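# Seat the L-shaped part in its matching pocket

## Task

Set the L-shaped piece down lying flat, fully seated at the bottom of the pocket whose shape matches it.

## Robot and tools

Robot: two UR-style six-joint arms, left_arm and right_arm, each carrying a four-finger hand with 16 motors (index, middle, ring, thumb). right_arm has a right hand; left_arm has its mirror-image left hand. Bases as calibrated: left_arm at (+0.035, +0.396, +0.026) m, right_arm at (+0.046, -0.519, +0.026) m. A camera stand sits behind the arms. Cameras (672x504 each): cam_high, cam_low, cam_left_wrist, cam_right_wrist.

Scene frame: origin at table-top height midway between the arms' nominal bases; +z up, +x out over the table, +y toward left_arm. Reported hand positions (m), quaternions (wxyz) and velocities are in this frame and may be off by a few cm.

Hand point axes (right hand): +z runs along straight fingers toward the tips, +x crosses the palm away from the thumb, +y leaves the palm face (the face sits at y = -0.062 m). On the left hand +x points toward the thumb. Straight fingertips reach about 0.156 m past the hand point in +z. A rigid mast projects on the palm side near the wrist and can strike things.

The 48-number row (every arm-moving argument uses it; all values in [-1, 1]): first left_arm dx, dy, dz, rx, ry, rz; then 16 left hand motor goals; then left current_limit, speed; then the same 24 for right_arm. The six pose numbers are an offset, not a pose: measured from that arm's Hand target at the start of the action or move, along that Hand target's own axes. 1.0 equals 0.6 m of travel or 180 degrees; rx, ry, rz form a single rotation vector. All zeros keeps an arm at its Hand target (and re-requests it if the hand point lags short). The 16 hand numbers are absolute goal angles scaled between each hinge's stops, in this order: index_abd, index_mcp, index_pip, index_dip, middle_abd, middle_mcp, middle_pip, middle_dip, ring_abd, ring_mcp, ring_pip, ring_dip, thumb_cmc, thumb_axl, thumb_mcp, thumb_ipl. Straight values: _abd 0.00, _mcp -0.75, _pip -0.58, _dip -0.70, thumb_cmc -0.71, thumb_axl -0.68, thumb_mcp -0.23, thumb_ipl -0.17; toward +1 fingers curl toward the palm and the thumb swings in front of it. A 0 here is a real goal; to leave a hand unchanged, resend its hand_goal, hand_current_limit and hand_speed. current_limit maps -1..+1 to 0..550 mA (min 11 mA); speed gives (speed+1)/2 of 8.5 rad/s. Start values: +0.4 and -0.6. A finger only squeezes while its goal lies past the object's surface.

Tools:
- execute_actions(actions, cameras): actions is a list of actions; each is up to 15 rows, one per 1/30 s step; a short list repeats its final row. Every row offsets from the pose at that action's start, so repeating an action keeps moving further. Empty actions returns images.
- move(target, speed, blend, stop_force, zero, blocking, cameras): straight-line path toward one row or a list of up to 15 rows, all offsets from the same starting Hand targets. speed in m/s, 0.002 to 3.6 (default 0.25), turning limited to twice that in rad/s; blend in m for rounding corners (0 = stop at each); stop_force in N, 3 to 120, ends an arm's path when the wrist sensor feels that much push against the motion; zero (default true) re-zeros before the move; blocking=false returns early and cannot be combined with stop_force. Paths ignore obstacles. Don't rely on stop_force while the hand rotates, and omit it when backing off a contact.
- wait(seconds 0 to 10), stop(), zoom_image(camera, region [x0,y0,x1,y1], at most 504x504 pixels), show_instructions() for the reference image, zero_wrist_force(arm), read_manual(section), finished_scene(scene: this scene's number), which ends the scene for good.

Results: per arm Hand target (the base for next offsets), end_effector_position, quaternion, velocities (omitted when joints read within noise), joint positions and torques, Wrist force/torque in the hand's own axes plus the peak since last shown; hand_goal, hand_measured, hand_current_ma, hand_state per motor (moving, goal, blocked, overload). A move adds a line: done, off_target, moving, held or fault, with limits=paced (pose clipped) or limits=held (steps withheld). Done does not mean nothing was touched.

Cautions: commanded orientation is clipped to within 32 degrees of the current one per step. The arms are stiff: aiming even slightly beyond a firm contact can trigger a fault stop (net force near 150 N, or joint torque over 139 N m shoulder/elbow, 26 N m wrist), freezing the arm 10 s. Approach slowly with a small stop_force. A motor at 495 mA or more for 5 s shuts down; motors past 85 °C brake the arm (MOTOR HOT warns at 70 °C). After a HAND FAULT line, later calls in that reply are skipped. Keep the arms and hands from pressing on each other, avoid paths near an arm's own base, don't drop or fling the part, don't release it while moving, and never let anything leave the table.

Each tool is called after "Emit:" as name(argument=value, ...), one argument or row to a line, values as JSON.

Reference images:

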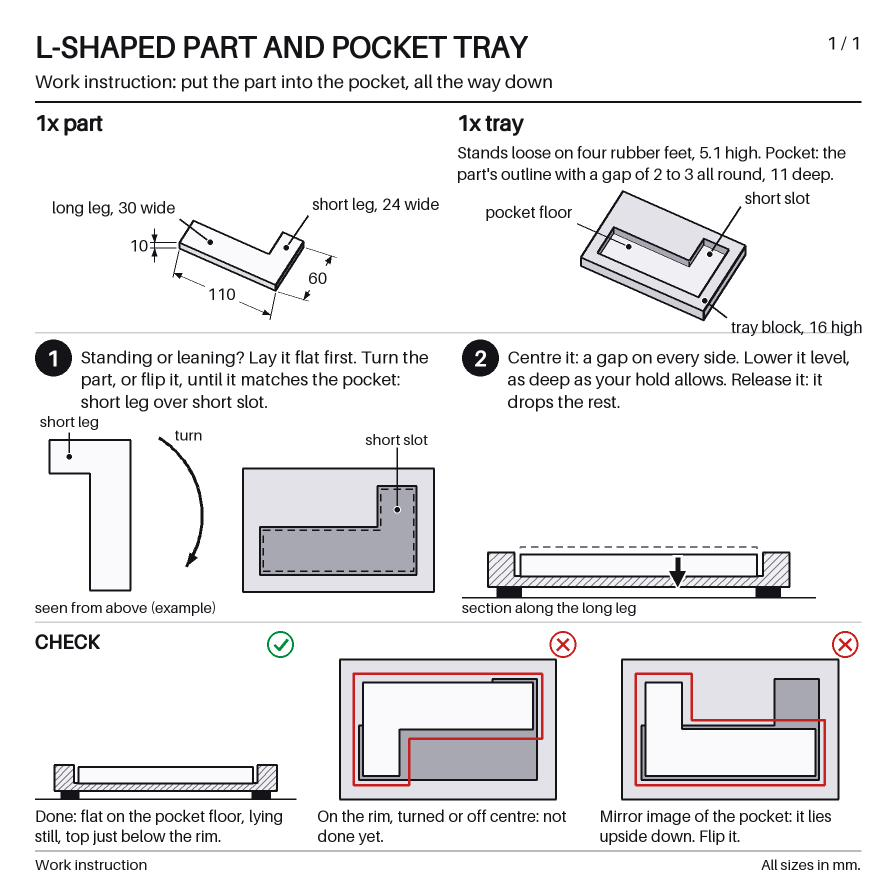

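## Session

Emit:
execute_actions(
  actions=[],
  cameras=["cam_high", "cam_low"],
)

Emit:
zoom_image(
  camera="cam_high",
  region=[280, 120, 560, 400],
)

Scene clock: 0.00 s.
left_arm: end_effector_position=(+0.5387, +0.4000, +0.3653) hand_goal=(+0.000, -0.754, -0.576, -0.696, +0.000, -0.754, -0.576, -0.696, +0.000, -0.754, -0.576, -0.696, -0.714, -0.678, -0.226, -0.168) hand_measured=(+0.000, -0.754, -0.576, -0.696, +0.000, -0.754, -0.576, -0.696, +0.000, -0.754, -0.576, -0.696, -0.714, -0.678, -0.226, -0.168) hand_current_ma=(+0, +0, +0, +0, +0, +0, +0, +0, +0, +0, +0, +0, +0, +0, +0, +0) hand_state=(goal, goal, goal, goal, goal, goal, goal, goal, goal, goal, goal, goal, goal, goal, goal, goal) hand_current_limit=0.40 hand_speed=-0.60 end_effector_quat_wxyz=(+0.123, +0.709, -0.663, -0.206) | right_arm: end_effector_position=(+0.2027, -0.1351, +0.2883) hand_goal=(+0.000, -0.754, -0.576, -0.696, +0.000, -0.754, -0.576, -0.696, +0.000, -0.754, -0.576, -0.696, -0.714, -0.678, -0.226, -0.168) hand_measured=(+0.000, -0.754, -0.576, -0.696, +0.000, -0.754, -0.576, -0.696, +0.000, -0.754, -0.576, -0.696, -0.714, -0.678, -0.226, -0.168) hand_current_ma=(+0, +0, +0, +0, +0, +0, +0, +0, +0, +0, +0, +0, +0, +0, +0, +0) hand_state=(goal, goal, goal, goal, goal, goal, goal, goal, goal, goal, goal, goal, goal, goal, goal, goal) hand_current_limit=0.40 hand_speed=-0.60 end_effector_quat_wxyz=(-0.314, +0.851, +0.290, -0.304)
Joint positions: left_arm=[3.357 -2.029 -1.095 -2.035 1.764 -3.04] | right_arm=[0.587 -1.587 1.789 -1.226 -0.809 1.29]
Joint velocities: within noise
Joint torques (N m): no reading
Wrist force (N): no reading
Wrist torque (N m): no reading
Wrist force, peak (N): no reading
Hand target: left_arm +0.5387, +0.4000, +0.3653; +0.123, +0.709, -0.663, -0.206 | right_arm +0.2027, -0.1351, +0.2883; -0.314, +0.851, +0.290, -0.304
Images, in order (width x height): cam_high 672x504, cam_low 672x504.

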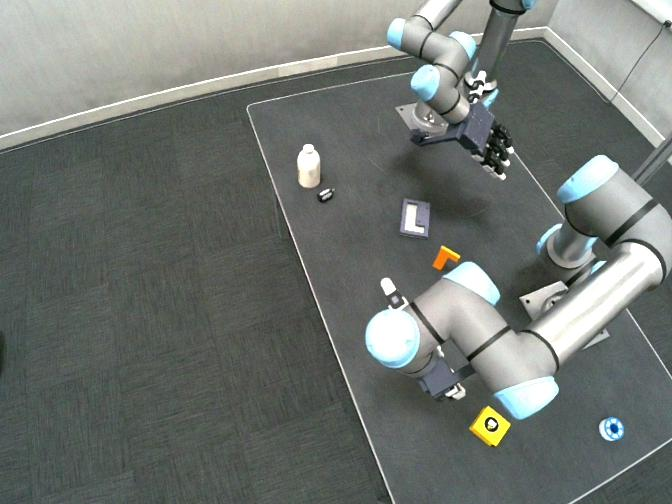

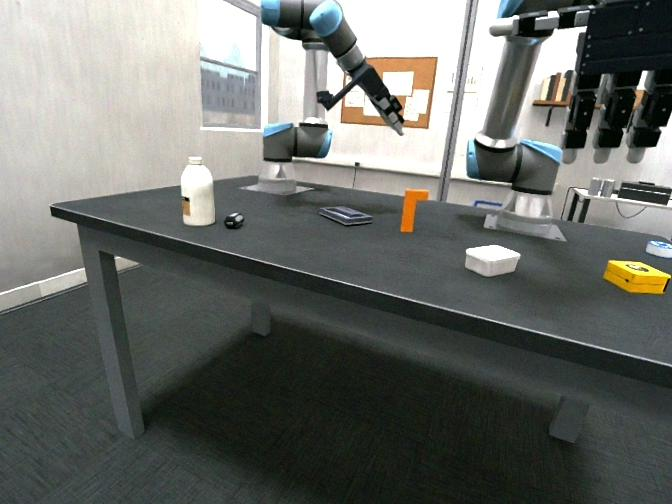

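Scaled by 1.800 from the camera's 672x504 image, which has a finer 960x720 frame.

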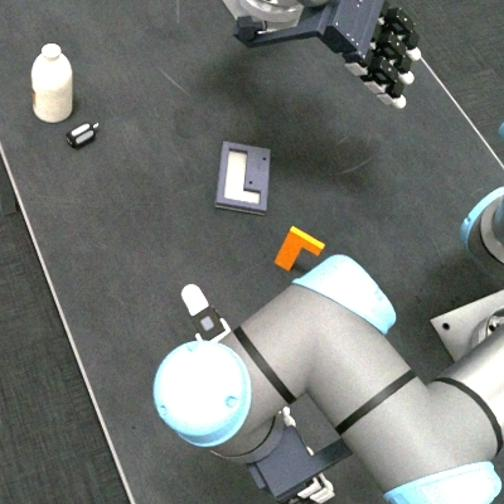

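Emit:
zoom_image(
  camera="cam_high",
  region=[390, 185, 490, 285],
)

Emit:
zoom_image(
  camera="cam_low",
  region=[310, 165, 470, 265],
)

Scaled by 5.040 from the camera's 672x504 image, which has a finer 960x720 frame.

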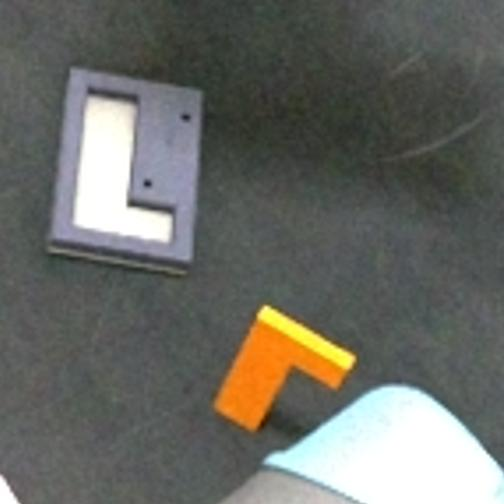

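Scaled by 3.150 from the camera's 672x504 image, which has a finer 960x720 frame.

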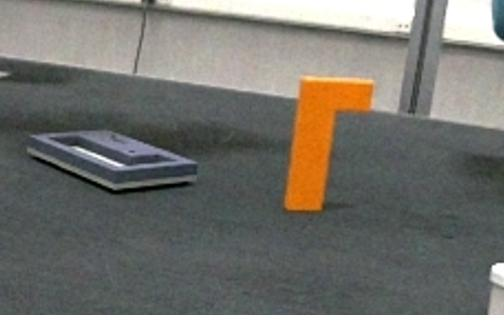

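Emit:
move(
  target=[0.39,0.3118,0.2992,0.1568,-0.0362,0.3165,-0.12,-0.754,-0.576,-0.696,0.12,-0.754,-0.576,-0.696,0,-0.754,0.85,0.6,-0.714,-0.678,-0.226,-0.168,0.4,-0.6,-0.0336,0.289,-0.4225,0,0,0,0,-0.754,-0.576,-0.696,0,-0.754,-0.576,-0.696,0,-0.754,-0.576,-0.696,-0.714,-0.678,-0.226,-0.168,0.4,-0.6],
  speed=0.3,
  cameras=["cam_left_wrist","cam_high"],
)

Emit:
zoom_image(
  camera="cam_left_wrist",
  region=[260, 20, 440, 200],
)

Scene clock: 230.33 s.
left_arm: end_effector_position=(+0.2993, +0.1686, +0.2601) hand_goal=(-0.120, -0.754, -0.576, -0.696, +0.120, -0.754, -0.576, -0.696, +0.000, -0.754, +0.850, +0.600, -0.714, -0.678, -0.226, -0.168) hand_measured=(-0.116, -0.756, -0.576, -0.696, +0.116, -0.756, -0.576, -0.696, +0.000, -0.756, +0.842, +0.598, -0.716, -0.678, -0.224, -0.168) hand_current_ma=(+4, -2, -1, +0, -5, -2, -1, +0, +0, -2, -15, -4, -3, +1, +5, +0) hand_state=(goal, goal, goal, goal, goal, goal, goal, goal, goal, goal, goal, goal, goal, goal, goal, goal) hand_current_limit=0.40 hand_speed=-0.60 end_effector_quat_wxyz=(+0.000, -0.307, +0.952, +0.000) | right_arm: end_effector_position=(+0.4199, -0.3495, +0.3285) hand_goal=(+0.000, -0.754, -0.576, -0.696, +0.000, -0.754, -0.576, -0.696, +0.000, -0.754, -0.576, -0.696, -0.714, -0.678, -0.226, -0.168) hand_measured=(+0.000, -0.748, -0.576, -0.696, +0.000, -0.748, -0.576, -0.696, +0.000, -0.748, -0.576, -0.696, -0.710, -0.678, -0.226, -0.168) hand_current_ma=(+0, +2, +0, +0, +0, +2, +0, +0, +0, +2, +0, +0, +1, +0, +0, +0) hand_state=(goal, goal, goal, goal, goal, goal, goal, goal, goal, goal, goal, goal, goal, goal, goal, goal) hand_current_limit=0.40 hand_speed=-0.60 end_effector_quat_wxyz=(-0.314, +0.851, +0.290, -0.304)
Joint positions: left_arm=[2.748 -1.435 -2.017 -1.26 1.571 -2.59] | right_arm=[0.032 -1.403 1.429 -0.761 -1.172 0.779]
Joint torques (N m): left_arm=[-4.44 9.68 27.91 0.62 2.1 -1.69] | right_arm=[9.09 -43.8 -15.02 -1.42 1.55 3.14]
Wrist force (N): left_arm=[0.9 0.2 0.0] | right_arm=[0.0 0.1 0.2]
Wrist torque (N m): left_arm=[0.08 -0.12 0.10] | right_arm=[-0.02 0.00 -0.06]
Wrist force, peak (N): left_arm=[2.6 0.1 0.4] | right_arm=[0.1 -1.3 1.1]
Hand target: left_arm +0.2992, +0.1686, +0.2600; +0.000, -0.307, +0.952, +0.000 | right_arm +0.4199, -0.3495, +0.3285; -0.314, +0.851, +0.290, -0.304
Off the commanded pose: left_arm 0.000 m, 0 deg | right_arm 0.000 m, 0 deg.
move: done
Images, in order (width x height): cam_high 672x504, cam_left_wrist 672x504.

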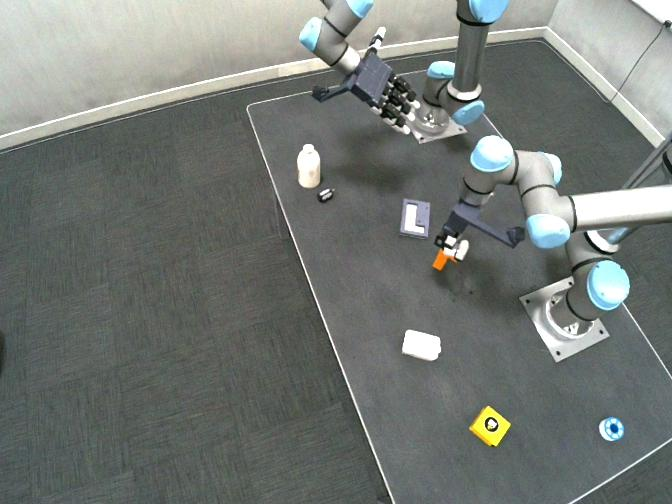

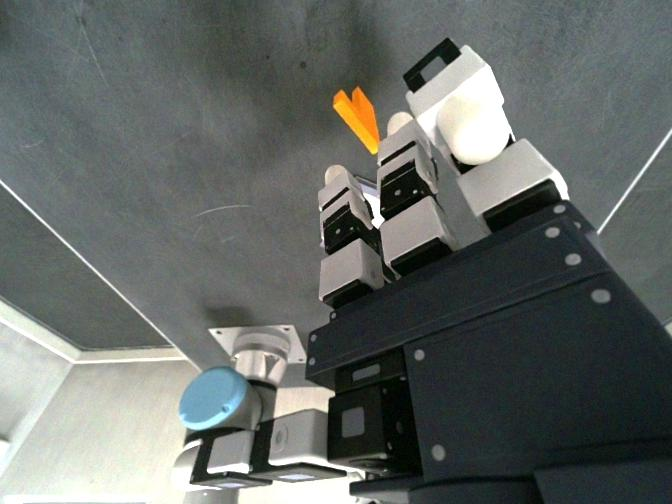

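Scaled by 2.800 from the camera's 672x504 image, which has a finer 960x720 frame.

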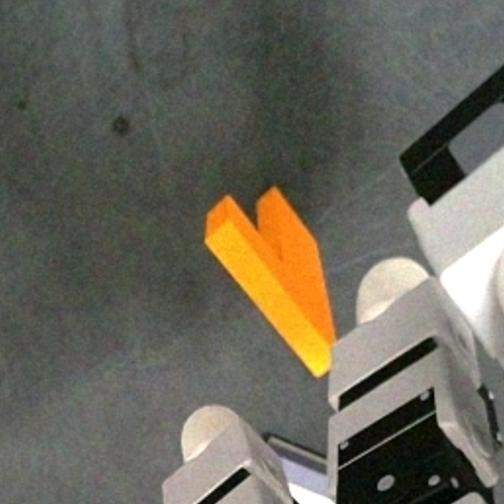

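Emit:
move(
  target=[
    [0.0017,-0.0067,0.1767,0,0,0,-0.12,-0.754,-0.576,-0.696,0.12,-0.754,-0.576,-0.696,0,-0.754,0.85,0.6,-0.714,-0.678,-0.226,-0.168,0.4,-0.8,0,0,0,0,0,0,0,-0.754,-0.576,-0.696,0,-0.754,-0.576,-0.696,0,-0.754,-0.576,-0.696,-0.714,-0.678,-0.226,-0.168,0.4,-0.6],
    [0.0017,-0.0067,0.1767,0,0,0,0.04,-0.754,-0.576,-0.696,0,-0.754,-0.576,-0.696,0,-0.754,0.85,0.6,-0.714,-0.678,-0.226,-0.168,0.4,-0.9,0,0,0,0,0,0,0,-0.754,-0.576,-0.696,0,-0.754,-0.576,-0.696,0,-0.754,-0.576,-0.696,-0.714,-0.678,-0.226,-0.168,0.4,-0.6],
  ],
  speed=[0.1,0.05],
  cameras=["cam_left_wrist"],
)

Emit:
zoom_image(
  camera="cam_left_wrist",
  region=[280, 40, 440, 200],
)

Scene clock: 250.40 s.
left_arm: end_effector_position=(+0.3008, +0.1647, +0.1540) hand_goal=(+0.040, -0.754, -0.576, -0.696, +0.000, -0.754, -0.576, -0.696, +0.000, -0.754, +0.850, +0.600, -0.714, -0.678, -0.226, -0.168) hand_measured=(+0.036, -0.756, -0.576, -0.696, +0.002, -0.756, -0.576, -0.696, +0.000, -0.756, +0.842, +0.598, -0.716, -0.678, -0.224, -0.168) hand_current_ma=(-5, -2, -1, +0, +4, -2, -1, +0, +0, -2, -14, -4, -3, +1, +6, +0) hand_state=(goal, goal, goal, goal, goal, goal, goal, goal, goal, goal, goal, goal, goal, goal, goal, goal) hand_current_limit=0.40 hand_speed=-0.90 end_effector_quat_wxyz=(+0.000, -0.307, +0.952, +0.000) | right_arm: end_effector_position=(+0.4199, -0.3495, +0.3285) hand_goal=(+0.000, -0.754, -0.576, -0.696, +0.000, -0.754, -0.576, -0.696, +0.000, -0.754, -0.576, -0.696, -0.714, -0.678, -0.226, -0.168) hand_measured=(+0.000, -0.748, -0.576, -0.696, +0.000, -0.748, -0.576, -0.696, +0.000, -0.748, -0.576, -0.696, -0.710, -0.678, -0.226, -0.168) hand_current_ma=(+0, +2, +0, +0, +0, +2, +0, +0, +0, +2, +0, +0, +1, +0, +0, +0) hand_state=(goal, goal, goal, goal, goal, goal, goal, goal, goal, goal, goal, goal, goal, goal, goal, goal) hand_current_limit=0.40 hand_speed=-0.60 end_effector_quat_wxyz=(-0.314, +0.851, +0.290, -0.304)
Joint positions: left_arm=[2.741 -1.575 -2.192 -0.945 1.571 -2.597] | right_arm=[0.032 -1.403 1.429 -0.761 -1.172 0.779]
Joint torques (N m): left_arm=[5.31 30.37 30.29 4.17 -0.67 1.33] | right_arm=[12.52 -42 -12.49 -0.18 0.25 2.7]
Wrist force (N): left_arm=[0.6 0.4 -0.2] | right_arm=[0.0 0.0 0.1]
Wrist torque (N m): left_arm=[0.13 -0.09 0.10] | right_arm=[-0.02 0.00 -0.06]
Wrist force, peak (N): left_arm=[0.7 0.2 -1.1] | right_arm=[0.2 0.2 0.3]
Hand target: left_arm +0.3008, +0.1647, +0.1540; +0.000, -0.307, +0.952, +0.000 | right_arm +0.4199, -0.3495, +0.3285; -0.314, +0.851, +0.290, -0.304
Off the commanded pose: left_arm 0.000 m, 0 deg | right_arm 0.000 m, 0 deg.
move: done
Images, in order (width x height): cam_left_wrist 672x504.

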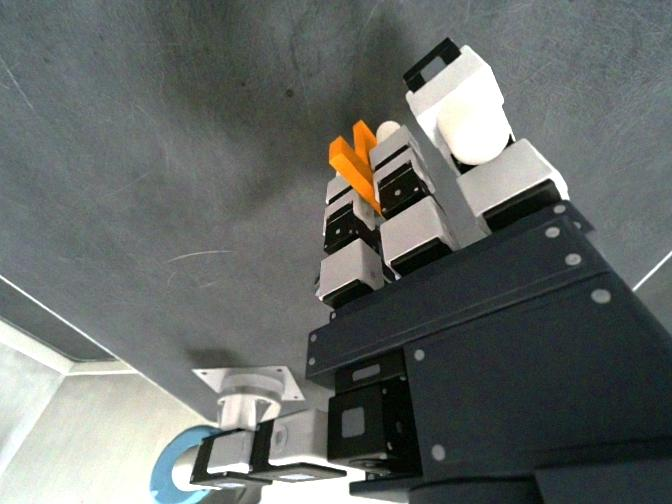

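Scaled by 3.150 from the camera's 672x504 image, which has a finer 960x720 frame.

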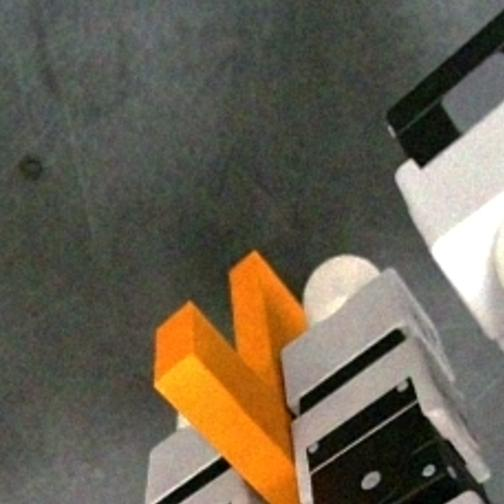

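Emit:
move(
  target=[
    [-0.0317,0,0,0,0,0,0.04,-0.754,-0.576,-0.696,0,-0.754,-0.576,-0.696,0,-0.754,0.85,0.6,-0.714,-0.678,-0.226,-0.168,0.4,-0.9,0,0,0,0,0,0,0,-0.754,-0.576,-0.696,0,-0.754,-0.576,-0.696,0,-0.754,-0.576,-0.696,-0.714,-0.678,-0.226,-0.168,0.4,-0.6],
    [-0.0317,0,0,0,0,0,0,-0.754,0.85,0.6,0,-0.754,-0.576,-0.696,0,-0.754,0.85,0.6,-0.714,-0.678,-0.226,-0.168,0.4,-0.6,0,0,0,0,0,0,0,-0.754,-0.576,-0.696,0,-0.754,-0.576,-0.696,0,-0.754,-0.576,-0.696,-0.714,-0.678,-0.226,-0.168,0.4,-0.6],
  ],
  speed=[0.025,0.025],
  cameras=["cam_left_wrist"],
)

Emit:
zoom_image(
  camera="cam_left_wrist",
  region=[280, 40, 440, 200],
)

Scene clock: 263.87 s.
left_arm: end_effector_position=(+0.3162, +0.1758, +0.1540) hand_goal=(+0.000, -0.754, +0.850, +0.600, +0.000, -0.754, -0.576, -0.696, +0.000, -0.754, +0.850, +0.600, -0.714, -0.678, -0.226, -0.168) hand_measured=(+0.004, -0.756, +0.842, +0.596, +0.002, -0.756, -0.576, -0.696, +0.000, -0.756, +0.842, +0.598, -0.716, -0.678, -0.224, -0.168) hand_current_ma=(+4, -2, -14, -5, +4, -2, -1, +0, +0, -2, -14, -4, -3, +1, +6, +0) hand_state=(goal, goal, goal, goal, goal, goal, goal, goal, goal, goal, goal, goal, goal, goal, goal, goal) hand_current_limit=0.40 hand_speed=-0.60 end_effector_quat_wxyz=(+0.000, -0.307, +0.952, +0.000) | right_arm: end_effector_position=(+0.4199, -0.3495, +0.3285) hand_goal=(+0.000, -0.754, -0.576, -0.696, +0.000, -0.754, -0.576, -0.696, +0.000, -0.754, -0.576, -0.696, -0.714, -0.678, -0.226, -0.168) hand_measured=(+0.000, -0.748, -0.576, -0.696, +0.000, -0.748, -0.576, -0.696, +0.000, -0.748, -0.576, -0.696, -0.710, -0.678, -0.226, -0.168) hand_current_ma=(+0, +2, +0, +0, +0, +2, +0, +0, +0, +2, +0, +0, +1, +0, +0, +0) hand_state=(goal, goal, goal, goal, goal, goal, goal, goal, goal, goal, goal, goal, goal, goal, goal, goal) hand_current_limit=0.40 hand_speed=-0.60 end_effector_quat_wxyz=(-0.314, +0.851, +0.290, -0.304)
Joint positions: left_arm=[2.779 -1.587 -2.18 -0.945 1.571 -2.559] | right_arm=[0.032 -1.403 1.429 -0.761 -1.172 0.779]
Joint torques (N m): left_arm=[-6.64 31.31 11.24 -0.44 -0.28 -1.84] | right_arm=[12.34 -43 -13.06 -1.6 0.43 2.71]
Wrist force (N): left_arm=[0.5 0.4 -0.3] | right_arm=[-0.1 0.2 0.1]
Wrist torque (N m): left_arm=[0.14 -0.08 -0.02] | right_arm=[0.00 0.02 -0.06]
Wrist force, peak (N): left_arm=[1.0 0.5 -0.1] | right_arm=[-0.1 0.2 0.4]
Hand target: left_arm +0.3162, +0.1758, +0.1540; +0.000, -0.307, +0.952, +0.000 | right_arm +0.4199, -0.3495, +0.3285; -0.314, +0.851, +0.290, -0.304
Off the commanded pose: left_arm 0.000 m, 0 deg | right_arm 0.000 m, 0 deg.
move: done
Images, in order (width x height): cam_left_wrist 672x504.

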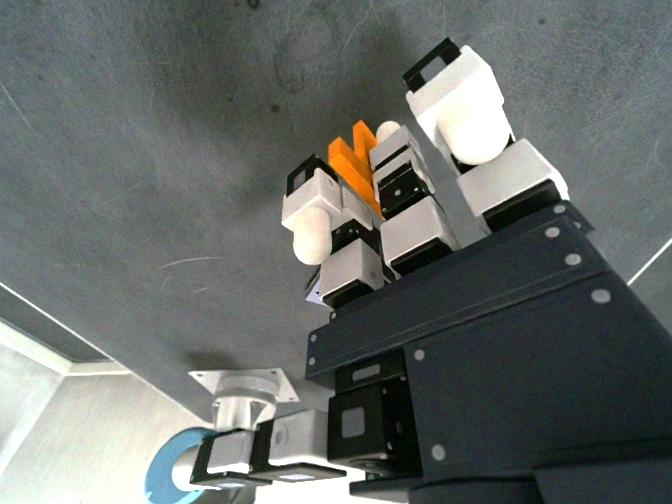

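Scaled by 3.150 from the camera's 672x504 image, which has a finer 960x720 frame.

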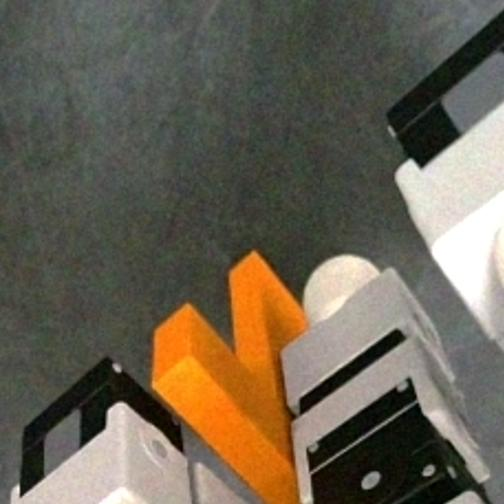

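Emit:
move(
  target=[-0.0667,0,0,0,0,0,0,-0.754,0.85,0.6,0,-0.754,-0.576,-0.696,0,-0.754,0.85,0.6,-0.714,-0.678,-0.226,-0.168,0.4,-0.6,0,0,0,0,0,0,0,-0.754,-0.576,-0.696,0,-0.754,-0.576,-0.696,0,-0.754,-0.576,-0.696,-0.714,-0.678,-0.226,-0.168,0.4,-0.6],
  speed=0.03,
  cameras=["cam_left_wrist","cam_high"],
)

Emit:
zoom_image(
  camera="cam_left_wrist",
  region=[280, 40, 440, 200],
)

Emit:
zoom_image(
  camera="cam_high",
  region=[390, 185, 490, 285],
)

Scene clock: 305.87 s.
left_arm: end_effector_position=(+0.3488, +0.1993, +0.1540) hand_goal=(+0.000, -0.754, +0.850, +0.600, +0.000, -0.754, -0.576, -0.696, +0.000, -0.754, +0.850, +0.600, -0.714, -0.678, -0.226, -0.168) hand_measured=(+0.004, -0.756, +0.842, +0.596, +0.002, -0.756, -0.576, -0.696, +0.000, -0.756, +0.842, +0.598, -0.716, -0.678, -0.224, -0.168) hand_current_ma=(+4, -2, -14, -5, +3, -2, -1, +0, +0, -2, -14, -4, -3, +1, +6, +0) hand_state=(goal, goal, goal, goal, goal, goal, goal, goal, goal, goal, goal, goal, goal, goal, goal, goal) hand_current_limit=0.40 hand_speed=-0.60 end_effector_quat_wxyz=(+0.000, -0.307, +0.952, +0.000) | right_arm: end_effector_position=(+0.4199, -0.3495, +0.3285) hand_goal=(+0.000, -0.754, -0.576, -0.696, +0.000, -0.754, -0.576, -0.696, +0.000, -0.754, -0.576, -0.696, -0.714, -0.678, -0.226, -0.168) hand_measured=(+0.000, -0.748, -0.576, -0.696, +0.000, -0.748, -0.576, -0.696, +0.000, -0.748, -0.576, -0.696, -0.710, -0.678, -0.226, -0.168) hand_current_ma=(+0, +2, +0, +0, +0, +2, +0, +0, +0, +2, +0, +0, +1, +0, +0, +0) hand_state=(goal, goal, goal, goal, goal, goal, goal, goal, goal, goal, goal, goal, goal, goal, goal, goal) hand_current_limit=0.40 hand_speed=-0.60 end_effector_quat_wxyz=(-0.314, +0.851, +0.290, -0.304)
Joint positions: left_arm=[2.855 -1.618 -2.148 -0.946 1.571 -2.483] | right_arm=[0.032 -1.403 1.429 -0.761 -1.172 0.779]
Joint torques (N m): left_arm=[-8.1 29.5 15.34 -0.37 -0.05 -1.72] | right_arm=[12.8 -42.13 -12.76 -1.78 0.44 2.82]
Wrist force (N): left_arm=[0.6 0.3 -0.2] | right_arm=[0.0 0.1 0.0]
Wrist torque (N m): left_arm=[0.14 -0.10 -0.04] | right_arm=[-0.01 0.01 -0.06]
Wrist force, peak (N): left_arm=[0.9 0.6 -0.1] | right_arm=[-0.3 0.3 -0.1]
Hand target: left_arm +0.3487, +0.1992, +0.1540; +0.000, -0.307, +0.952, +0.000 | right_arm +0.4199, -0.3495, +0.3285; -0.314, +0.851, +0.290, -0.304
Off the commanded pose: left_arm 0.000 m, 0 deg | right_arm 0.000 m, 0 deg.
move: done
Images, in order (width x height): cam_high 672x504, cam_left_wrist 672x504.

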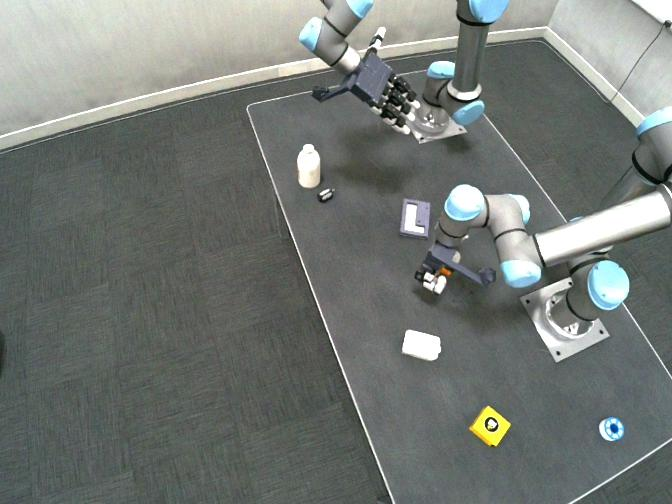

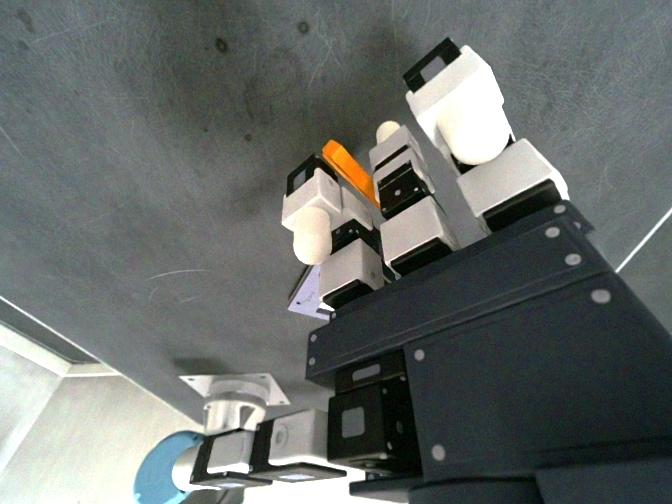

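Scaled by 3.150 from the camera's 672x504 image, which has a finer 960x720 frame.

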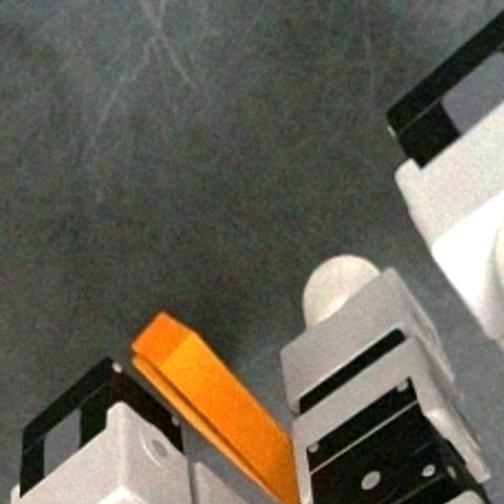

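Scaled by 5.040 from the camera's 672x504 image, which has a finer 960x720 frame.

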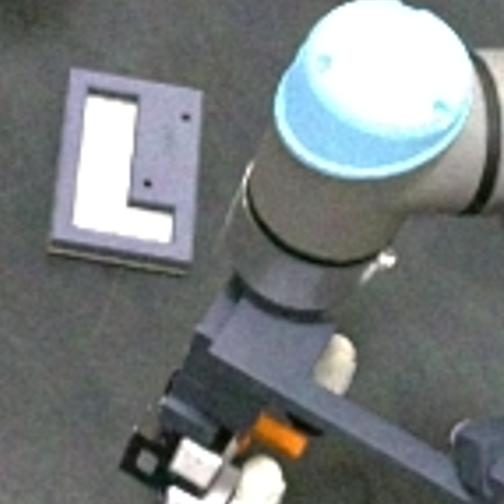

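Emit:
move(
  target=[
    [-0.015,0,0,0,0,0,-0.1,-0.754,0.85,0.6,0,-0.754,-0.576,-0.696,0,-0.754,0.85,0.6,-0.714,-0.678,-0.226,-0.168,0.4,-0.8,0,0,0,0,0,0,0,-0.754,-0.576,-0.696,0,-0.754,-0.576,-0.696,0,-0.754,-0.576,-0.696,-0.714,-0.678,-0.226,-0.168,0.4,-0.6],
    [-0.0217,0,0.015,0,0,0,-0.1,-0.754,0.85,0.6,0,-0.754,-0.576,-0.696,0,-0.754,0.85,0.6,-0.714,-0.678,-0.226,-0.168,0.4,-0.8,0,0,0,0,0,0,0,-0.754,-0.576,-0.696,0,-0.754,-0.576,-0.696,0,-0.754,-0.576,-0.696,-0.714,-0.678,-0.226,-0.168,0.4,-0.6],
    [-0.0317,0,0.03,0,0,0,-0.1,-0.754,0.85,0.6,0,-0.754,-0.576,-0.696,0,-0.754,0.85,0.6,-0.714,-0.678,-0.226,-0.168,0.4,-0.8,0,0,0,0,0,0,0,-0.754,-0.576,-0.696,0,-0.754,-0.576,-0.696,0,-0.754,-0.576,-0.696,-0.714,-0.678,-0.226,-0.168,0.4,-0.6],
    [-0.0417,0,0.0483,0,0,0,-0.1,-0.754,0.85,0.6,0,-0.754,-0.576,-0.696,0,-0.754,0.85,0.6,-0.714,-0.678,-0.226,-0.168,0.4,-0.8,0,0,0,0,0,0,0,-0.754,-0.576,-0.696,0,-0.754,-0.576,-0.696,0,-0.754,-0.576,-0.696,-0.714,-0.678,-0.226,-0.168,0.4,-0.6],
  ],
  speed=0.03,
  blend=[0.003,0.003,0.003,0],
  cameras=["cam_left_wrist","cam_high"],
)

Emit:
zoom_image(
  camera="cam_left_wrist",
  region=[280, 40, 440, 200],
)

Emit:
zoom_image(
  camera="cam_high",
  region=[390, 210, 490, 310],
)

Scene clock: 325.53 s.
left_arm: end_effector_position=(+0.3690, +0.2139, +0.1249) hand_goal=(-0.100, -0.754, +0.850, +0.600, +0.000, -0.754, -0.576, -0.696, +0.000, -0.754, +0.850, +0.600, -0.714, -0.678, -0.226, -0.168) hand_measured=(-0.096, -0.756, +0.842, +0.596, +0.002, -0.756, -0.576, -0.696, +0.000, -0.756, +0.842, +0.598, -0.716, -0.678, -0.224, -0.168) hand_current_ma=(+5, -2, -14, -5, +3, -1, -1, +0, +0, -2, -14, -4, -3, +1, +6, +0) hand_state=(goal, goal, goal, goal, goal, goal, goal, goal, goal, goal, goal, goal, goal, goal, goal, goal) hand_current_limit=0.40 hand_speed=-0.80 end_effector_quat_wxyz=(+0.000, -0.307, +0.952, +0.000) | right_arm: end_effector_position=(+0.4199, -0.3495, +0.3285) hand_goal=(+0.000, -0.754, -0.576, -0.696, +0.000, -0.754, -0.576, -0.696, +0.000, -0.754, -0.576, -0.696, -0.714, -0.678, -0.226, -0.168) hand_measured=(+0.000, -0.748, -0.576, -0.696, +0.000, -0.748, -0.576, -0.696, +0.000, -0.748, -0.576, -0.696, -0.710, -0.678, -0.226, -0.168) hand_current_ma=(+0, +2, +0, +0, +0, +2, +0, +0, +0, +2, +0, +0, +1, +0, +0, +0) hand_state=(goal, goal, goal, goal, goal, goal, goal, goal, goal, goal, goal, goal, goal, goal, goal, goal) hand_current_limit=0.40 hand_speed=-0.60 end_effector_quat_wxyz=(-0.314, +0.851, +0.290, -0.304)
Joint positions: left_arm=[2.899 -1.69 -2.162 -0.86 1.571 -2.439] | right_arm=[0.032 -1.403 1.429 -0.761 -1.172 0.779]
Joint torques (N m): left_arm=[-5.28 35.46 21.15 -0.83 -0.99 -1.35] | right_arm=[10.81 -41.67 -12.31 -1.39 0.33 2.77]
Wrist force (N): left_arm=[0.5 0.3 -0.1] | right_arm=[-0.1 0.1 0.2]
Wrist torque (N m): left_arm=[0.13 -0.07 -0.07] | right_arm=[-0.02 0.02 -0.07]
Wrist force, peak (N): left_arm=[1.1 0.1 -0.2] | right_arm=[0.2 0.2 0.2]
Hand target: left_arm +0.3690, +0.2138, +0.1250; +0.000, -0.307, +0.952, +0.000 | right_arm +0.4199, -0.3495, +0.3285; -0.314, +0.851, +0.290, -0.304
Off the commanded pose: left_arm 0.000 m, 0 deg | right_arm 0.000 m, 0 deg.
move: done
Images, in order (width x height): cam_high 672x504, cam_left_wrist 672x504.

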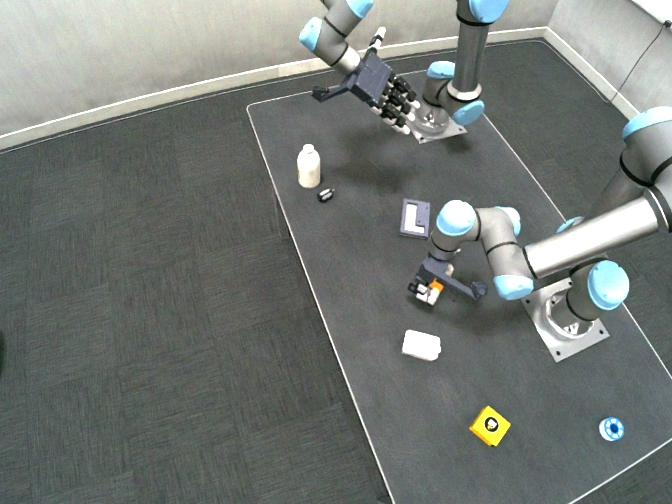

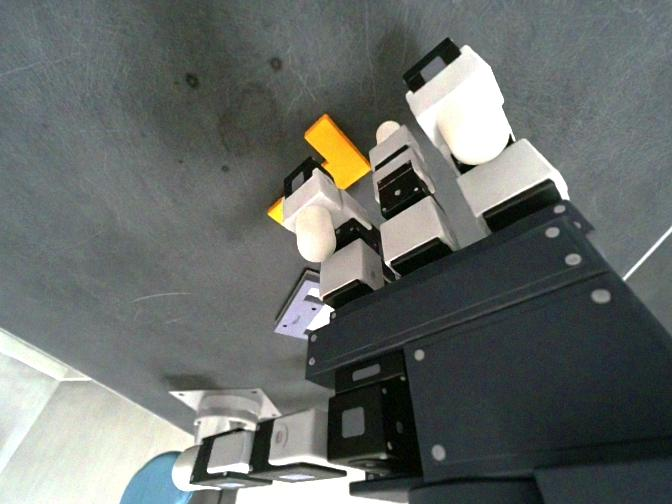

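Scaled by 3.150 from the camera's 672x504 image, which has a finer 960x720 frame.

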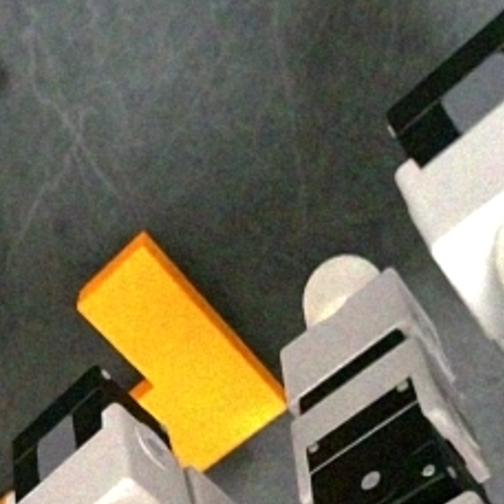

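Scaled by 5.040 from the camera's 672x504 image, which has a finer 960x720 frame.

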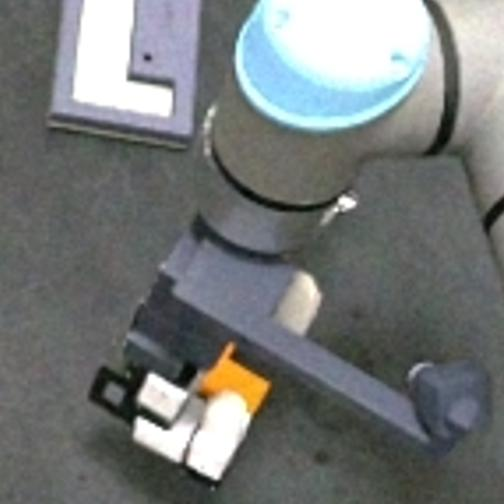

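Emit:
move(
  target=[
    [-0.0333,0,0,0,0,0,-0.1,-0.754,0.85,0.6,0,-0.754,-0.576,-0.696,0,-0.754,0.85,0.6,-0.714,-0.678,-0.226,-0.168,0.4,-0.8,0,0,0,0,0,0,0,-0.754,-0.576,-0.696,0,-0.754,-0.576,-0.696,0,-0.754,-0.576,-0.696,-0.714,-0.678,-0.226,-0.168,0.4,-0.6],
    [-0.0333,0,-0.18,0,0,0,-0.1,-0.754,0.85,0.6,0,-0.754,-0.576,-0.696,0,-0.754,0.85,0.6,-0.714,-0.678,-0.226,-0.168,0.4,-0.8,0,0,0,0,0,0,0,-0.754,-0.576,-0.696,0,-0.754,-0.576,-0.696,0,-0.754,-0.576,-0.696,-0.714,-0.678,-0.226,-0.168,0.4,-0.6],
  ],
  speed=[0.03,0.12],
  cameras=["cam_left_wrist","cam_high"],
)

Emit:
zoom_image(
  camera="cam_left_wrist",
  region=[220, 60, 400, 240],
)

Emit:
zoom_image(
  camera="cam_high",
  region=[390, 210, 490, 310],
)

Scene clock: 338.30 s.
left_arm: end_effector_position=(+0.3852, +0.2255, +0.2331) hand_goal=(-0.100, -0.754, +0.850, +0.600, +0.000, -0.754, -0.576, -0.696, +0.000, -0.754, +0.850, +0.600, -0.714, -0.678, -0.226, -0.168) hand_measured=(-0.096, -0.756, +0.844, +0.596, +0.002, -0.756, -0.576, -0.696, +0.000, -0.756, +0.842, +0.598, -0.716, -0.678, -0.224, -0.168) hand_current_ma=(+5, -2, -13, -5, +3, -1, -1, +0, +0, -2, -14, -4, -3, +1, +6, +0) hand_state=(goal, goal, goal, goal, goal, goal, goal, goal, goal, goal, goal, goal, goal, goal, goal, goal) hand_current_limit=0.40 hand_speed=-0.80 end_effector_quat_wxyz=(+0.000, -0.307, +0.952, +0.000) | right_arm: end_effector_position=(+0.4199, -0.3495, +0.3285) hand_goal=(+0.000, -0.754, -0.576, -0.696, +0.000, -0.754, -0.576, -0.696, +0.000, -0.754, -0.576, -0.696, -0.714, -0.678, -0.226, -0.168) hand_measured=(+0.000, -0.748, -0.576, -0.696, +0.000, -0.748, -0.576, -0.696, +0.000, -0.748, -0.576, -0.696, -0.710, -0.678, -0.226, -0.168) hand_current_ma=(+0, +2, +0, +0, +0, +2, +0, +0, +0, +2, +0, +0, +1, +0, +0, +0) hand_state=(goal, goal, goal, goal, goal, goal, goal, goal, goal, goal, goal, goal, goal, goal, goal, goal) hand_current_limit=0.40 hand_speed=-0.60 end_effector_quat_wxyz=(-0.314, +0.851, +0.290, -0.304)
Joint positions: left_arm=[2.932 -1.558 -1.978 -1.176 1.571 -2.406] | right_arm=[0.032 -1.403 1.429 -0.761 -1.172 0.779]
Joint torques (N m): left_arm=[5.05 13.86 16.82 3.36 1.19 1.42] | right_arm=[11.42 -43.81 -12.67 -1.78 0.67 2.77]
Wrist force (N): left_arm=[0.5 0.4 0.0] | right_arm=[0.1 0.0 0.0]
Wrist torque (N m): left_arm=[0.11 -0.08 -0.03] | right_arm=[-0.01 0.00 -0.05]
Wrist force, peak (N): left_arm=[0.9 0.3 -1.2] | right_arm=[0.1 0.2 0.4]
Hand target: left_arm +0.3852, +0.2255, +0.2330; +0.000, -0.307, +0.952, +0.000 | right_arm +0.4199, -0.3495, +0.3285; -0.314, +0.851, +0.290, -0.304
Off the commanded pose: left_arm 0.000 m, 0 deg | right_arm 0.000 m, 0 deg.
move: done
Images, in order (width x height): cam_high 672x504, cam_left_wrist 672x504.

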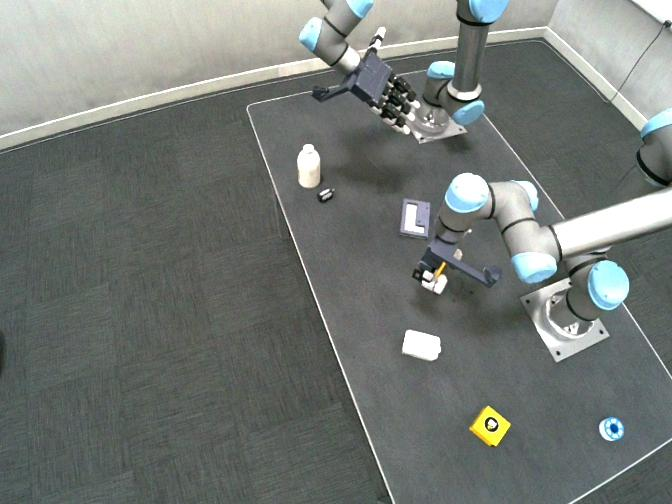

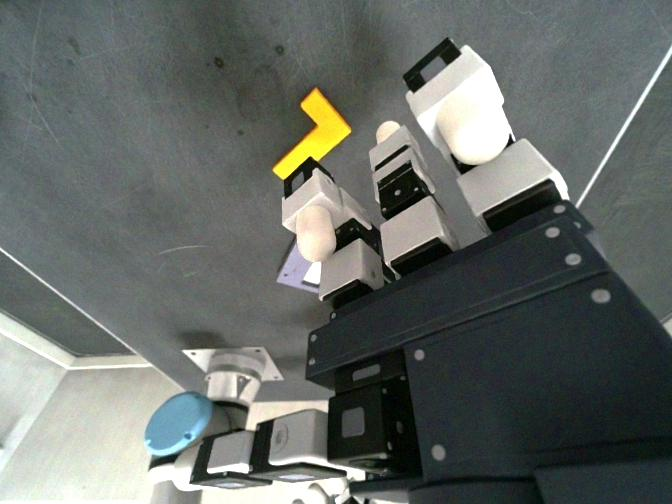

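Scaled by 2.800 from the camera's 672x504 image, which has a finer 960x720 frame.

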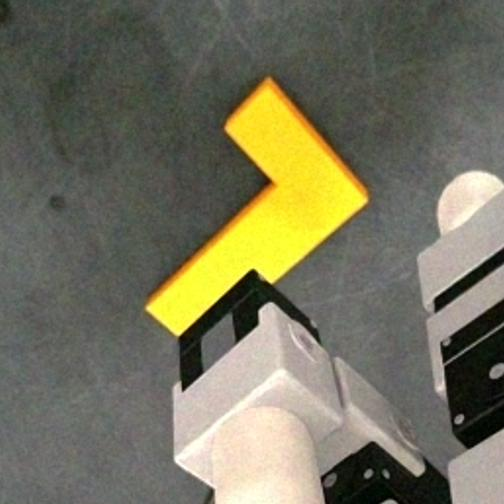

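Scaled by 5.040 from the camera's 672x504 image, which has a finer 960x720 frame.

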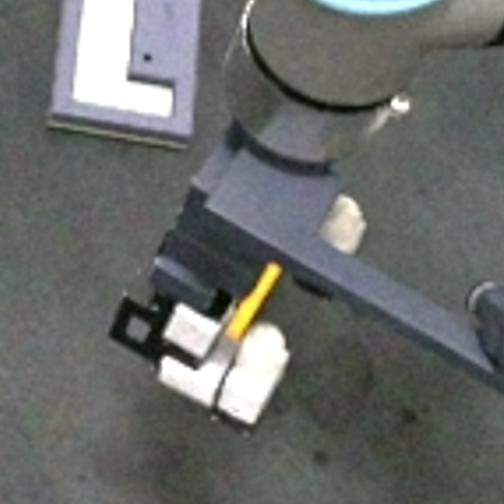

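Emit:
move(
  target=[0.0023,-0.1408,0.1135,0,0,0.506,-0.15,-0.754,-0.576,-0.696,0.15,-0.754,-0.576,-0.696,0,-0.754,0.85,0.6,-0.714,-0.678,-0.226,-0.168,0.4,-0.6,0,0,0,0,0,0,0,-0.754,-0.576,-0.696,0,-0.754,-0.576,-0.696,0,-0.754,-0.576,-0.696,-0.714,-0.678,-0.226,-0.168,0.4,-0.6],
  speed=0.3,
  cameras=["cam_left_wrist"],
)

Emit:
zoom_image(
  camera="cam_left_wrist",
  region=[260, 30, 420, 170],
)

Scene clock: 369.03 s.
left_arm: end_effector_position=(+0.4334, +0.1561, +0.1649) hand_goal=(-0.150, -0.754, -0.576, -0.696, +0.150, -0.754, -0.576, -0.696, +0.000, -0.754, +0.850, +0.600, -0.714, -0.678, -0.226, -0.168) hand_measured=(-0.146, -0.756, -0.572, -0.692, +0.146, -0.754, -0.576, -0.696, +0.000, -0.756, +0.842, +0.598, -0.716, -0.678, -0.224, -0.168) hand_current_ma=(+6, -2, +5, +5, -5, -1, -1, +0, +0, -2, -14, -4, -3, +1, +6, +0) hand_state=(goal, goal, goal, goal, goal, goal, goal, goal, goal, goal, goal, goal, goal, goal, goal, goal) hand_current_limit=0.40 hand_speed=-0.60 end_effector_quat_wxyz=(+0.000, +0.464, +0.886, +0.000) | right_arm: end_effector_position=(+0.4199, -0.3495, +0.3285) hand_goal=(+0.000, -0.754, -0.576, -0.696, +0.000, -0.754, -0.576, -0.696, +0.000, -0.754, -0.576, -0.696, -0.714, -0.678, -0.226, -0.168) hand_measured=(+0.000, -0.748, -0.576, -0.696, +0.000, -0.748, -0.576, -0.696, +0.000, -0.748, -0.576, -0.696, -0.710, -0.678, -0.226, -0.168) hand_current_ma=(+0, +2, +0, +0, +0, +2, +0, +0, +0, +2, +0, +0, +1, +0, +0, +0) hand_state=(goal, goal, goal, goal, goal, goal, goal, goal, goal, goal, goal, goal, goal, goal, goal, goal) hand_current_limit=0.40 hand_speed=-0.60 end_effector_quat_wxyz=(-0.314, +0.851, +0.290, -0.304)
Joint positions: left_arm=[2.706 -1.603 -2.13 -0.979 1.571 -1.043] | right_arm=[0.032 -1.403 1.429 -0.761 -1.172 0.779]
Joint torques (N m): left_arm=[8.27 24.93 29.93 -0.25 -1.6 1.13] | right_arm=[12.4 -42.75 -12.55 -1.6 0.73 2.63]
Wrist force (N): left_arm=[0.7 0.2 -0.2] | right_arm=[-0.1 0.0 0.2]
Wrist torque (N m): left_arm=[0.11 -0.10 0.11] | right_arm=[-0.03 0.02 -0.07]
Wrist force, peak (N): left_arm=[0.9 0.3 -0.1] | right_arm=[0.1 0.1 0.3]
Hand target: left_arm +0.4335, +0.1561, +0.1649; +0.000, +0.464, +0.886, +0.000 | right_arm +0.4199, -0.3495, +0.3285; -0.314, +0.851, +0.290, -0.304
Off the commanded pose: left_arm 0.000 m, 0 deg | right_arm 0.000 m, 0 deg.
move: done
Images, in order (width x height): cam_left_wrist 672x504.

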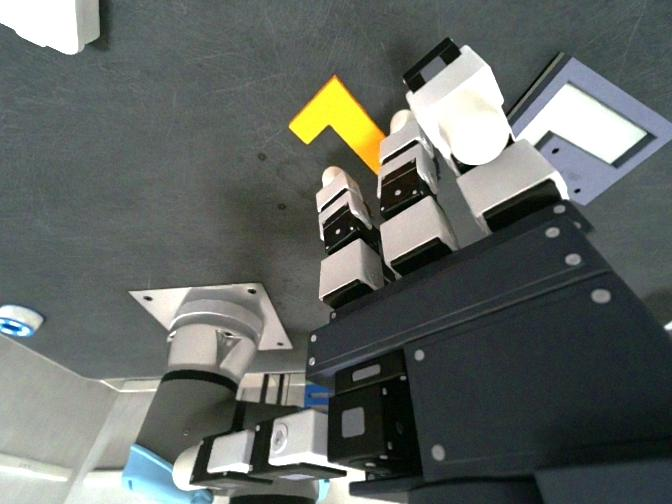

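Scaled by 3.150 from the camera's 672x504 image, which has a finer 960x720 frame.

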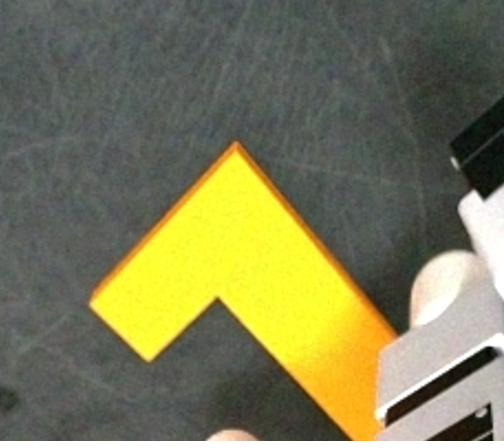

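Emit:
move(
  target=[
    [0.0178,-0.0037,0.02,0,0,-0.0239,-0.15,-0.754,-0.576,-0.696,0.15,-0.754,-0.576,-0.696,0,-0.754,0.85,0.6,-0.714,-0.678,-0.226,-0.168,0.4,-0.7,0,0,0,0,0,0,0,-0.754,-0.576,-0.696,0,-0.754,-0.576,-0.696,0,-0.754,-0.576,-0.696,-0.714,-0.678,-0.226,-0.168,0.4,-0.6],
    [0.0178,-0.0037,0.0712,0,0,-0.0239,-0.15,-0.754,-0.576,-0.696,0.15,-0.754,-0.576,-0.696,0,-0.754,0.85,0.6,-0.714,-0.678,-0.226,-0.168,0.4,-0.7,0,0,0,0,0,0,0,-0.754,-0.576,-0.696,0,-0.754,-0.576,-0.696,0,-0.754,-0.576,-0.696,-0.714,-0.678,-0.226,-0.168,0.4,-0.6],
    [0.0178,-0.0037,0.0712,0,0,-0.0239,0.16,-0.754,-0.576,-0.696,-0.16,-0.754,-0.576,-0.696,0,-0.754,0.85,0.6,-0.714,-0.678,-0.226,-0.168,0.75,-0.95,0,0,0,0,0,0,0,-0.754,-0.576,-0.696,0,-0.754,-0.576,-0.696,0,-0.754,-0.576,-0.696,-0.714,-0.678,-0.226,-0.168,0.4,-0.6],
  ],
  speed=[0.1,0.08,0.05],
  cameras=["cam_left_wrist"],
)

Emit:
zoom_image(
  camera="cam_left_wrist",
  region=[260, 30, 420, 170],
)

Scene clock: 397.87 s.
left_arm: end_effector_position=(+0.4255, +0.1637, +0.1222) hand_goal=(+0.160, -0.754, -0.576, -0.696, -0.160, -0.754, -0.576, -0.696, +0.000, -0.754, +0.850, +0.600, -0.714, -0.678, -0.226, -0.168) hand_measured=(-0.024, -0.756, -0.574, -0.694, +0.014, -0.754, -0.576, -0.696, +0.000, -0.756, +0.842, +0.598, -0.716, -0.678, -0.224, -0.168) hand_current_ma=(-360, -2, +5, +5, +314, -1, -1, +0, +0, -2, -14, -4, -3, +1, +6, +0) hand_state=(moving, goal, goal, goal, moving, goal, goal, goal, goal, goal, goal, goal, goal, goal, goal, goal) hand_current_limit=0.75 hand_speed=-0.95 end_effector_quat_wxyz=(+0.000, +0.431, +0.903, +0.000) | right_arm: end_effector_position=(+0.4199, -0.3495, +0.3285) hand_goal=(+0.000, -0.754, -0.576, -0.696, +0.000, -0.754, -0.576, -0.696, +0.000, -0.754, -0.576, -0.696, -0.714, -0.678, -0.226, -0.168) hand_measured=(+0.000, -0.748, -0.576, -0.696, +0.000, -0.748, -0.576, -0.696, +0.000, -0.748, -0.576, -0.696, -0.710, -0.678, -0.226, -0.168) hand_current_ma=(+0, +2, +0, +0, +0, +2, +0, +0, +0, +2, +0, +0, +1, +0, +0, +0) hand_state=(goal, goal, goal, goal, goal, goal, goal, goal, goal, goal, goal, goal, goal, goal, goal, goal) hand_current_limit=0.40 hand_speed=-0.60 end_effector_quat_wxyz=(-0.314, +0.851, +0.290, -0.304)
Joint positions: left_arm=[2.71 -1.667 -2.198 -0.848 1.571 -1.113] | right_arm=[0.032 -1.403 1.429 -0.761 -1.172 0.779]
Joint torques (N m): left_arm=[-6.58 32.92 28.27 3.65 2.09 -1.48] | right_arm=[11.53 -43.09 -13.36 -1.51 1.04 2.99]
Wrist force (N): left_arm=[0.5 0.2 -0.4] | right_arm=[0.0 0.2 0.2]
Wrist torque (N m): left_arm=[0.13 -0.08 -0.05] | right_arm=[-0.01 0.00 -0.05]
Wrist force, peak (N): left_arm=[0.6 0.3 -0.9] | right_arm=[-0.1 0.4 0.1]
Hand target: left_arm +0.4256, +0.1636, +0.1222; +0.000, +0.431, +0.903, +0.000 | right_arm +0.4199, -0.3495, +0.3285; -0.314, +0.851, +0.290, -0.304
Off the commanded pose: left_arm 0.000 m, 0 deg | right_arm 0.000 m, 0 deg.
move: done
Images, in order (width x height): cam_left_wrist 672x504.

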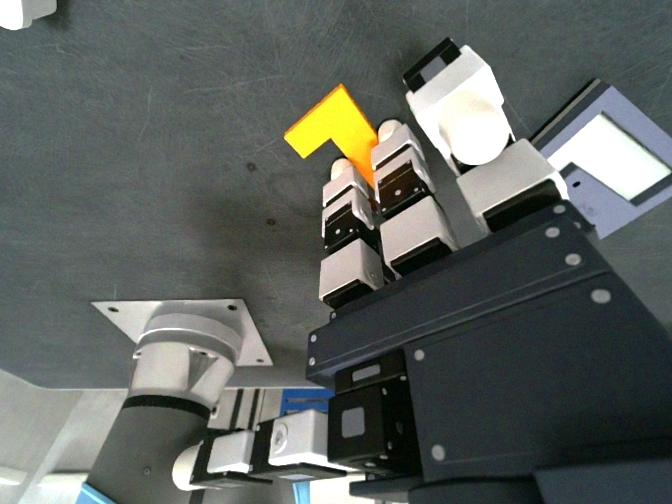

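Scaled by 3.150 from the camera's 672x504 image, which has a finer 960x720 frame.

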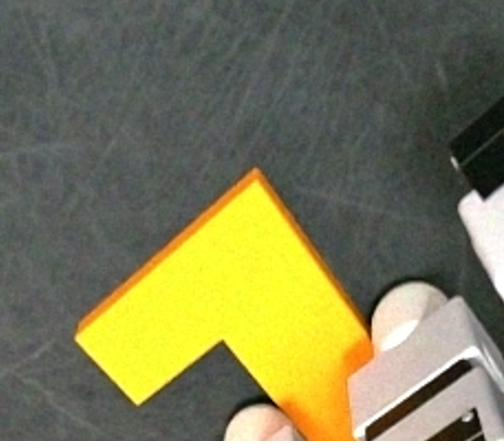

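Emit:
move(
  target=[
    [0,0,-0.088,0,0,0,0.16,-0.754,-0.576,-0.696,-0.16,-0.754,-0.576,-0.696,0,-0.754,0.85,0.6,-0.714,-0.678,-0.226,-0.168,0.75,-0.95,0,0,0,0,0,0,0,-0.754,-0.576,-0.696,0,-0.754,-0.576,-0.696,0,-0.754,-0.576,-0.696,-0.714,-0.678,-0.226,-0.168,0.4,-0.6],
    [-0.2031,-0.2373,-0.0847,0,0,-0.1169,0.16,-0.754,-0.576,-0.696,-0.16,-0.754,-0.576,-0.696,0,-0.754,0.85,0.6,-0.714,-0.678,-0.226,-0.168,0.75,-0.95,0,0,0,0,0,0,0,-0.754,-0.576,-0.696,0,-0.754,-0.576,-0.696,0,-0.754,-0.576,-0.696,-0.714,-0.678,-0.226,-0.168,0.4,-0.6],
  ],
  speed=[0.03,0.1],
  blend=[0.002,0],
  cameras=["cam_left_wrist"],
)

Emit:
zoom_image(
  camera="cam_left_wrist",
  region=[250, 30, 410, 170],
)

Scene clock: 414.40 s.
left_arm: end_effector_position=(+0.3915, -0.0206, +0.1730) hand_goal=(+0.160, -0.754, -0.576, -0.696, -0.160, -0.754, -0.576, -0.696, +0.000, -0.754, +0.850, +0.600, -0.714, -0.678, -0.226, -0.168) hand_measured=(-0.024, -0.756, -0.574, -0.694, +0.006, -0.754, -0.576, -0.696, +0.000, -0.756, +0.842, +0.598, -0.716, -0.678, -0.224, -0.168) hand_current_ma=(-481, -2, +2, +3, +481, +1, -1, +0, +0, -2, -14, -4, -2, +1, +6, +0) hand_state=(blocked, goal, goal, goal, blocked, goal, goal, goal, goal, goal, goal, goal, goal, goal, goal, goal) hand_current_limit=0.75 hand_speed=-0.95 end_effector_quat_wxyz=(+0.000, +0.259, +0.966, +0.000) | right_arm: end_effector_position=(+0.4199, -0.3495, +0.3285) hand_goal=(+0.000, -0.754, -0.576, -0.696, +0.000, -0.754, -0.576, -0.696, +0.000, -0.754, -0.576, -0.696, -0.714, -0.678, -0.226, -0.168) hand_measured=(+0.000, -0.748, -0.576, -0.696, +0.000, -0.748, -0.576, -0.696, +0.000, -0.748, -0.576, -0.696, -0.710, -0.678, -0.226, -0.168) hand_current_ma=(+0, +2, +0, +0, +0, +2, +0, +0, +0, +2, +0, +0, +1, +0, +0, +0) hand_state=(goal, goal, goal, goal, goal, goal, goal, goal, goal, goal, goal, goal, goal, goal, goal, goal) hand_current_limit=0.40 hand_speed=-0.60 end_effector_quat_wxyz=(-0.314, +0.851, +0.290, -0.304)
Joint positions: left_arm=[2.383 -1.912 -1.724 -1.076 1.571 -1.808] | right_arm=[0.032 -1.403 1.429 -0.761 -1.172 0.779]
Joint torques (N m): left_arm=[6.23 45.33 16.86 4.93 1.49 -0.3] | right_arm=[12.58 -42.75 -13.27 -1.59 1.5 2.6]
Wrist force (N): left_arm=[0.7 0.4 0.1] | right_arm=[-0.1 0.1 0.0]
Wrist torque (N m): left_arm=[0.10 -0.08 -0.05] | right_arm=[-0.01 0.03 -0.07]
Wrist force, peak (N): left_arm=[1.4 1.4 -0.2] | right_arm=[0.1 0.3 0.2]
Hand target: left_arm +0.3915, -0.0206, +0.1731; +0.000, +0.259, +0.966, +0.000 | right_arm +0.4199, -0.3495, +0.3285; -0.314, +0.851, +0.290, -0.304
Off the commanded pose: left_arm 0.000 m, 0 deg | right_arm 0.000 m, 0 deg.
move: done
Images, in order (width x height): cam_left_wrist 672x504.

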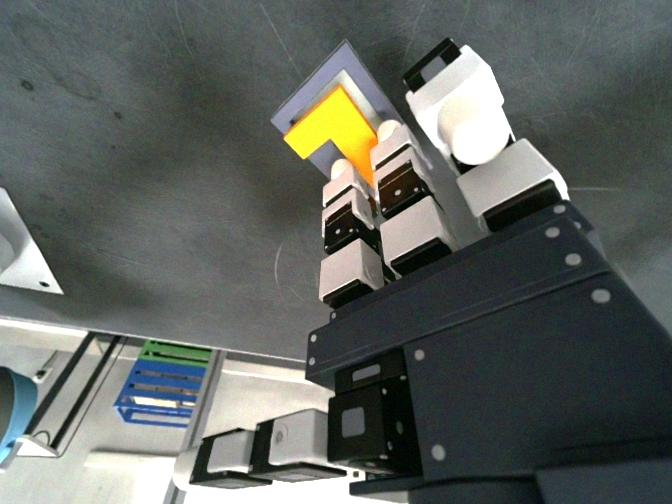

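Scaled by 3.150 from the camera's 672x504 image, which has a finer 960x720 frame.

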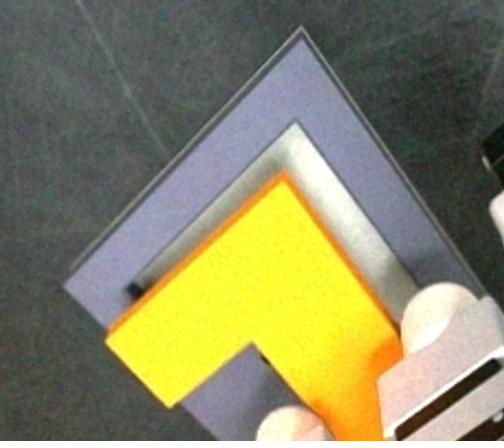

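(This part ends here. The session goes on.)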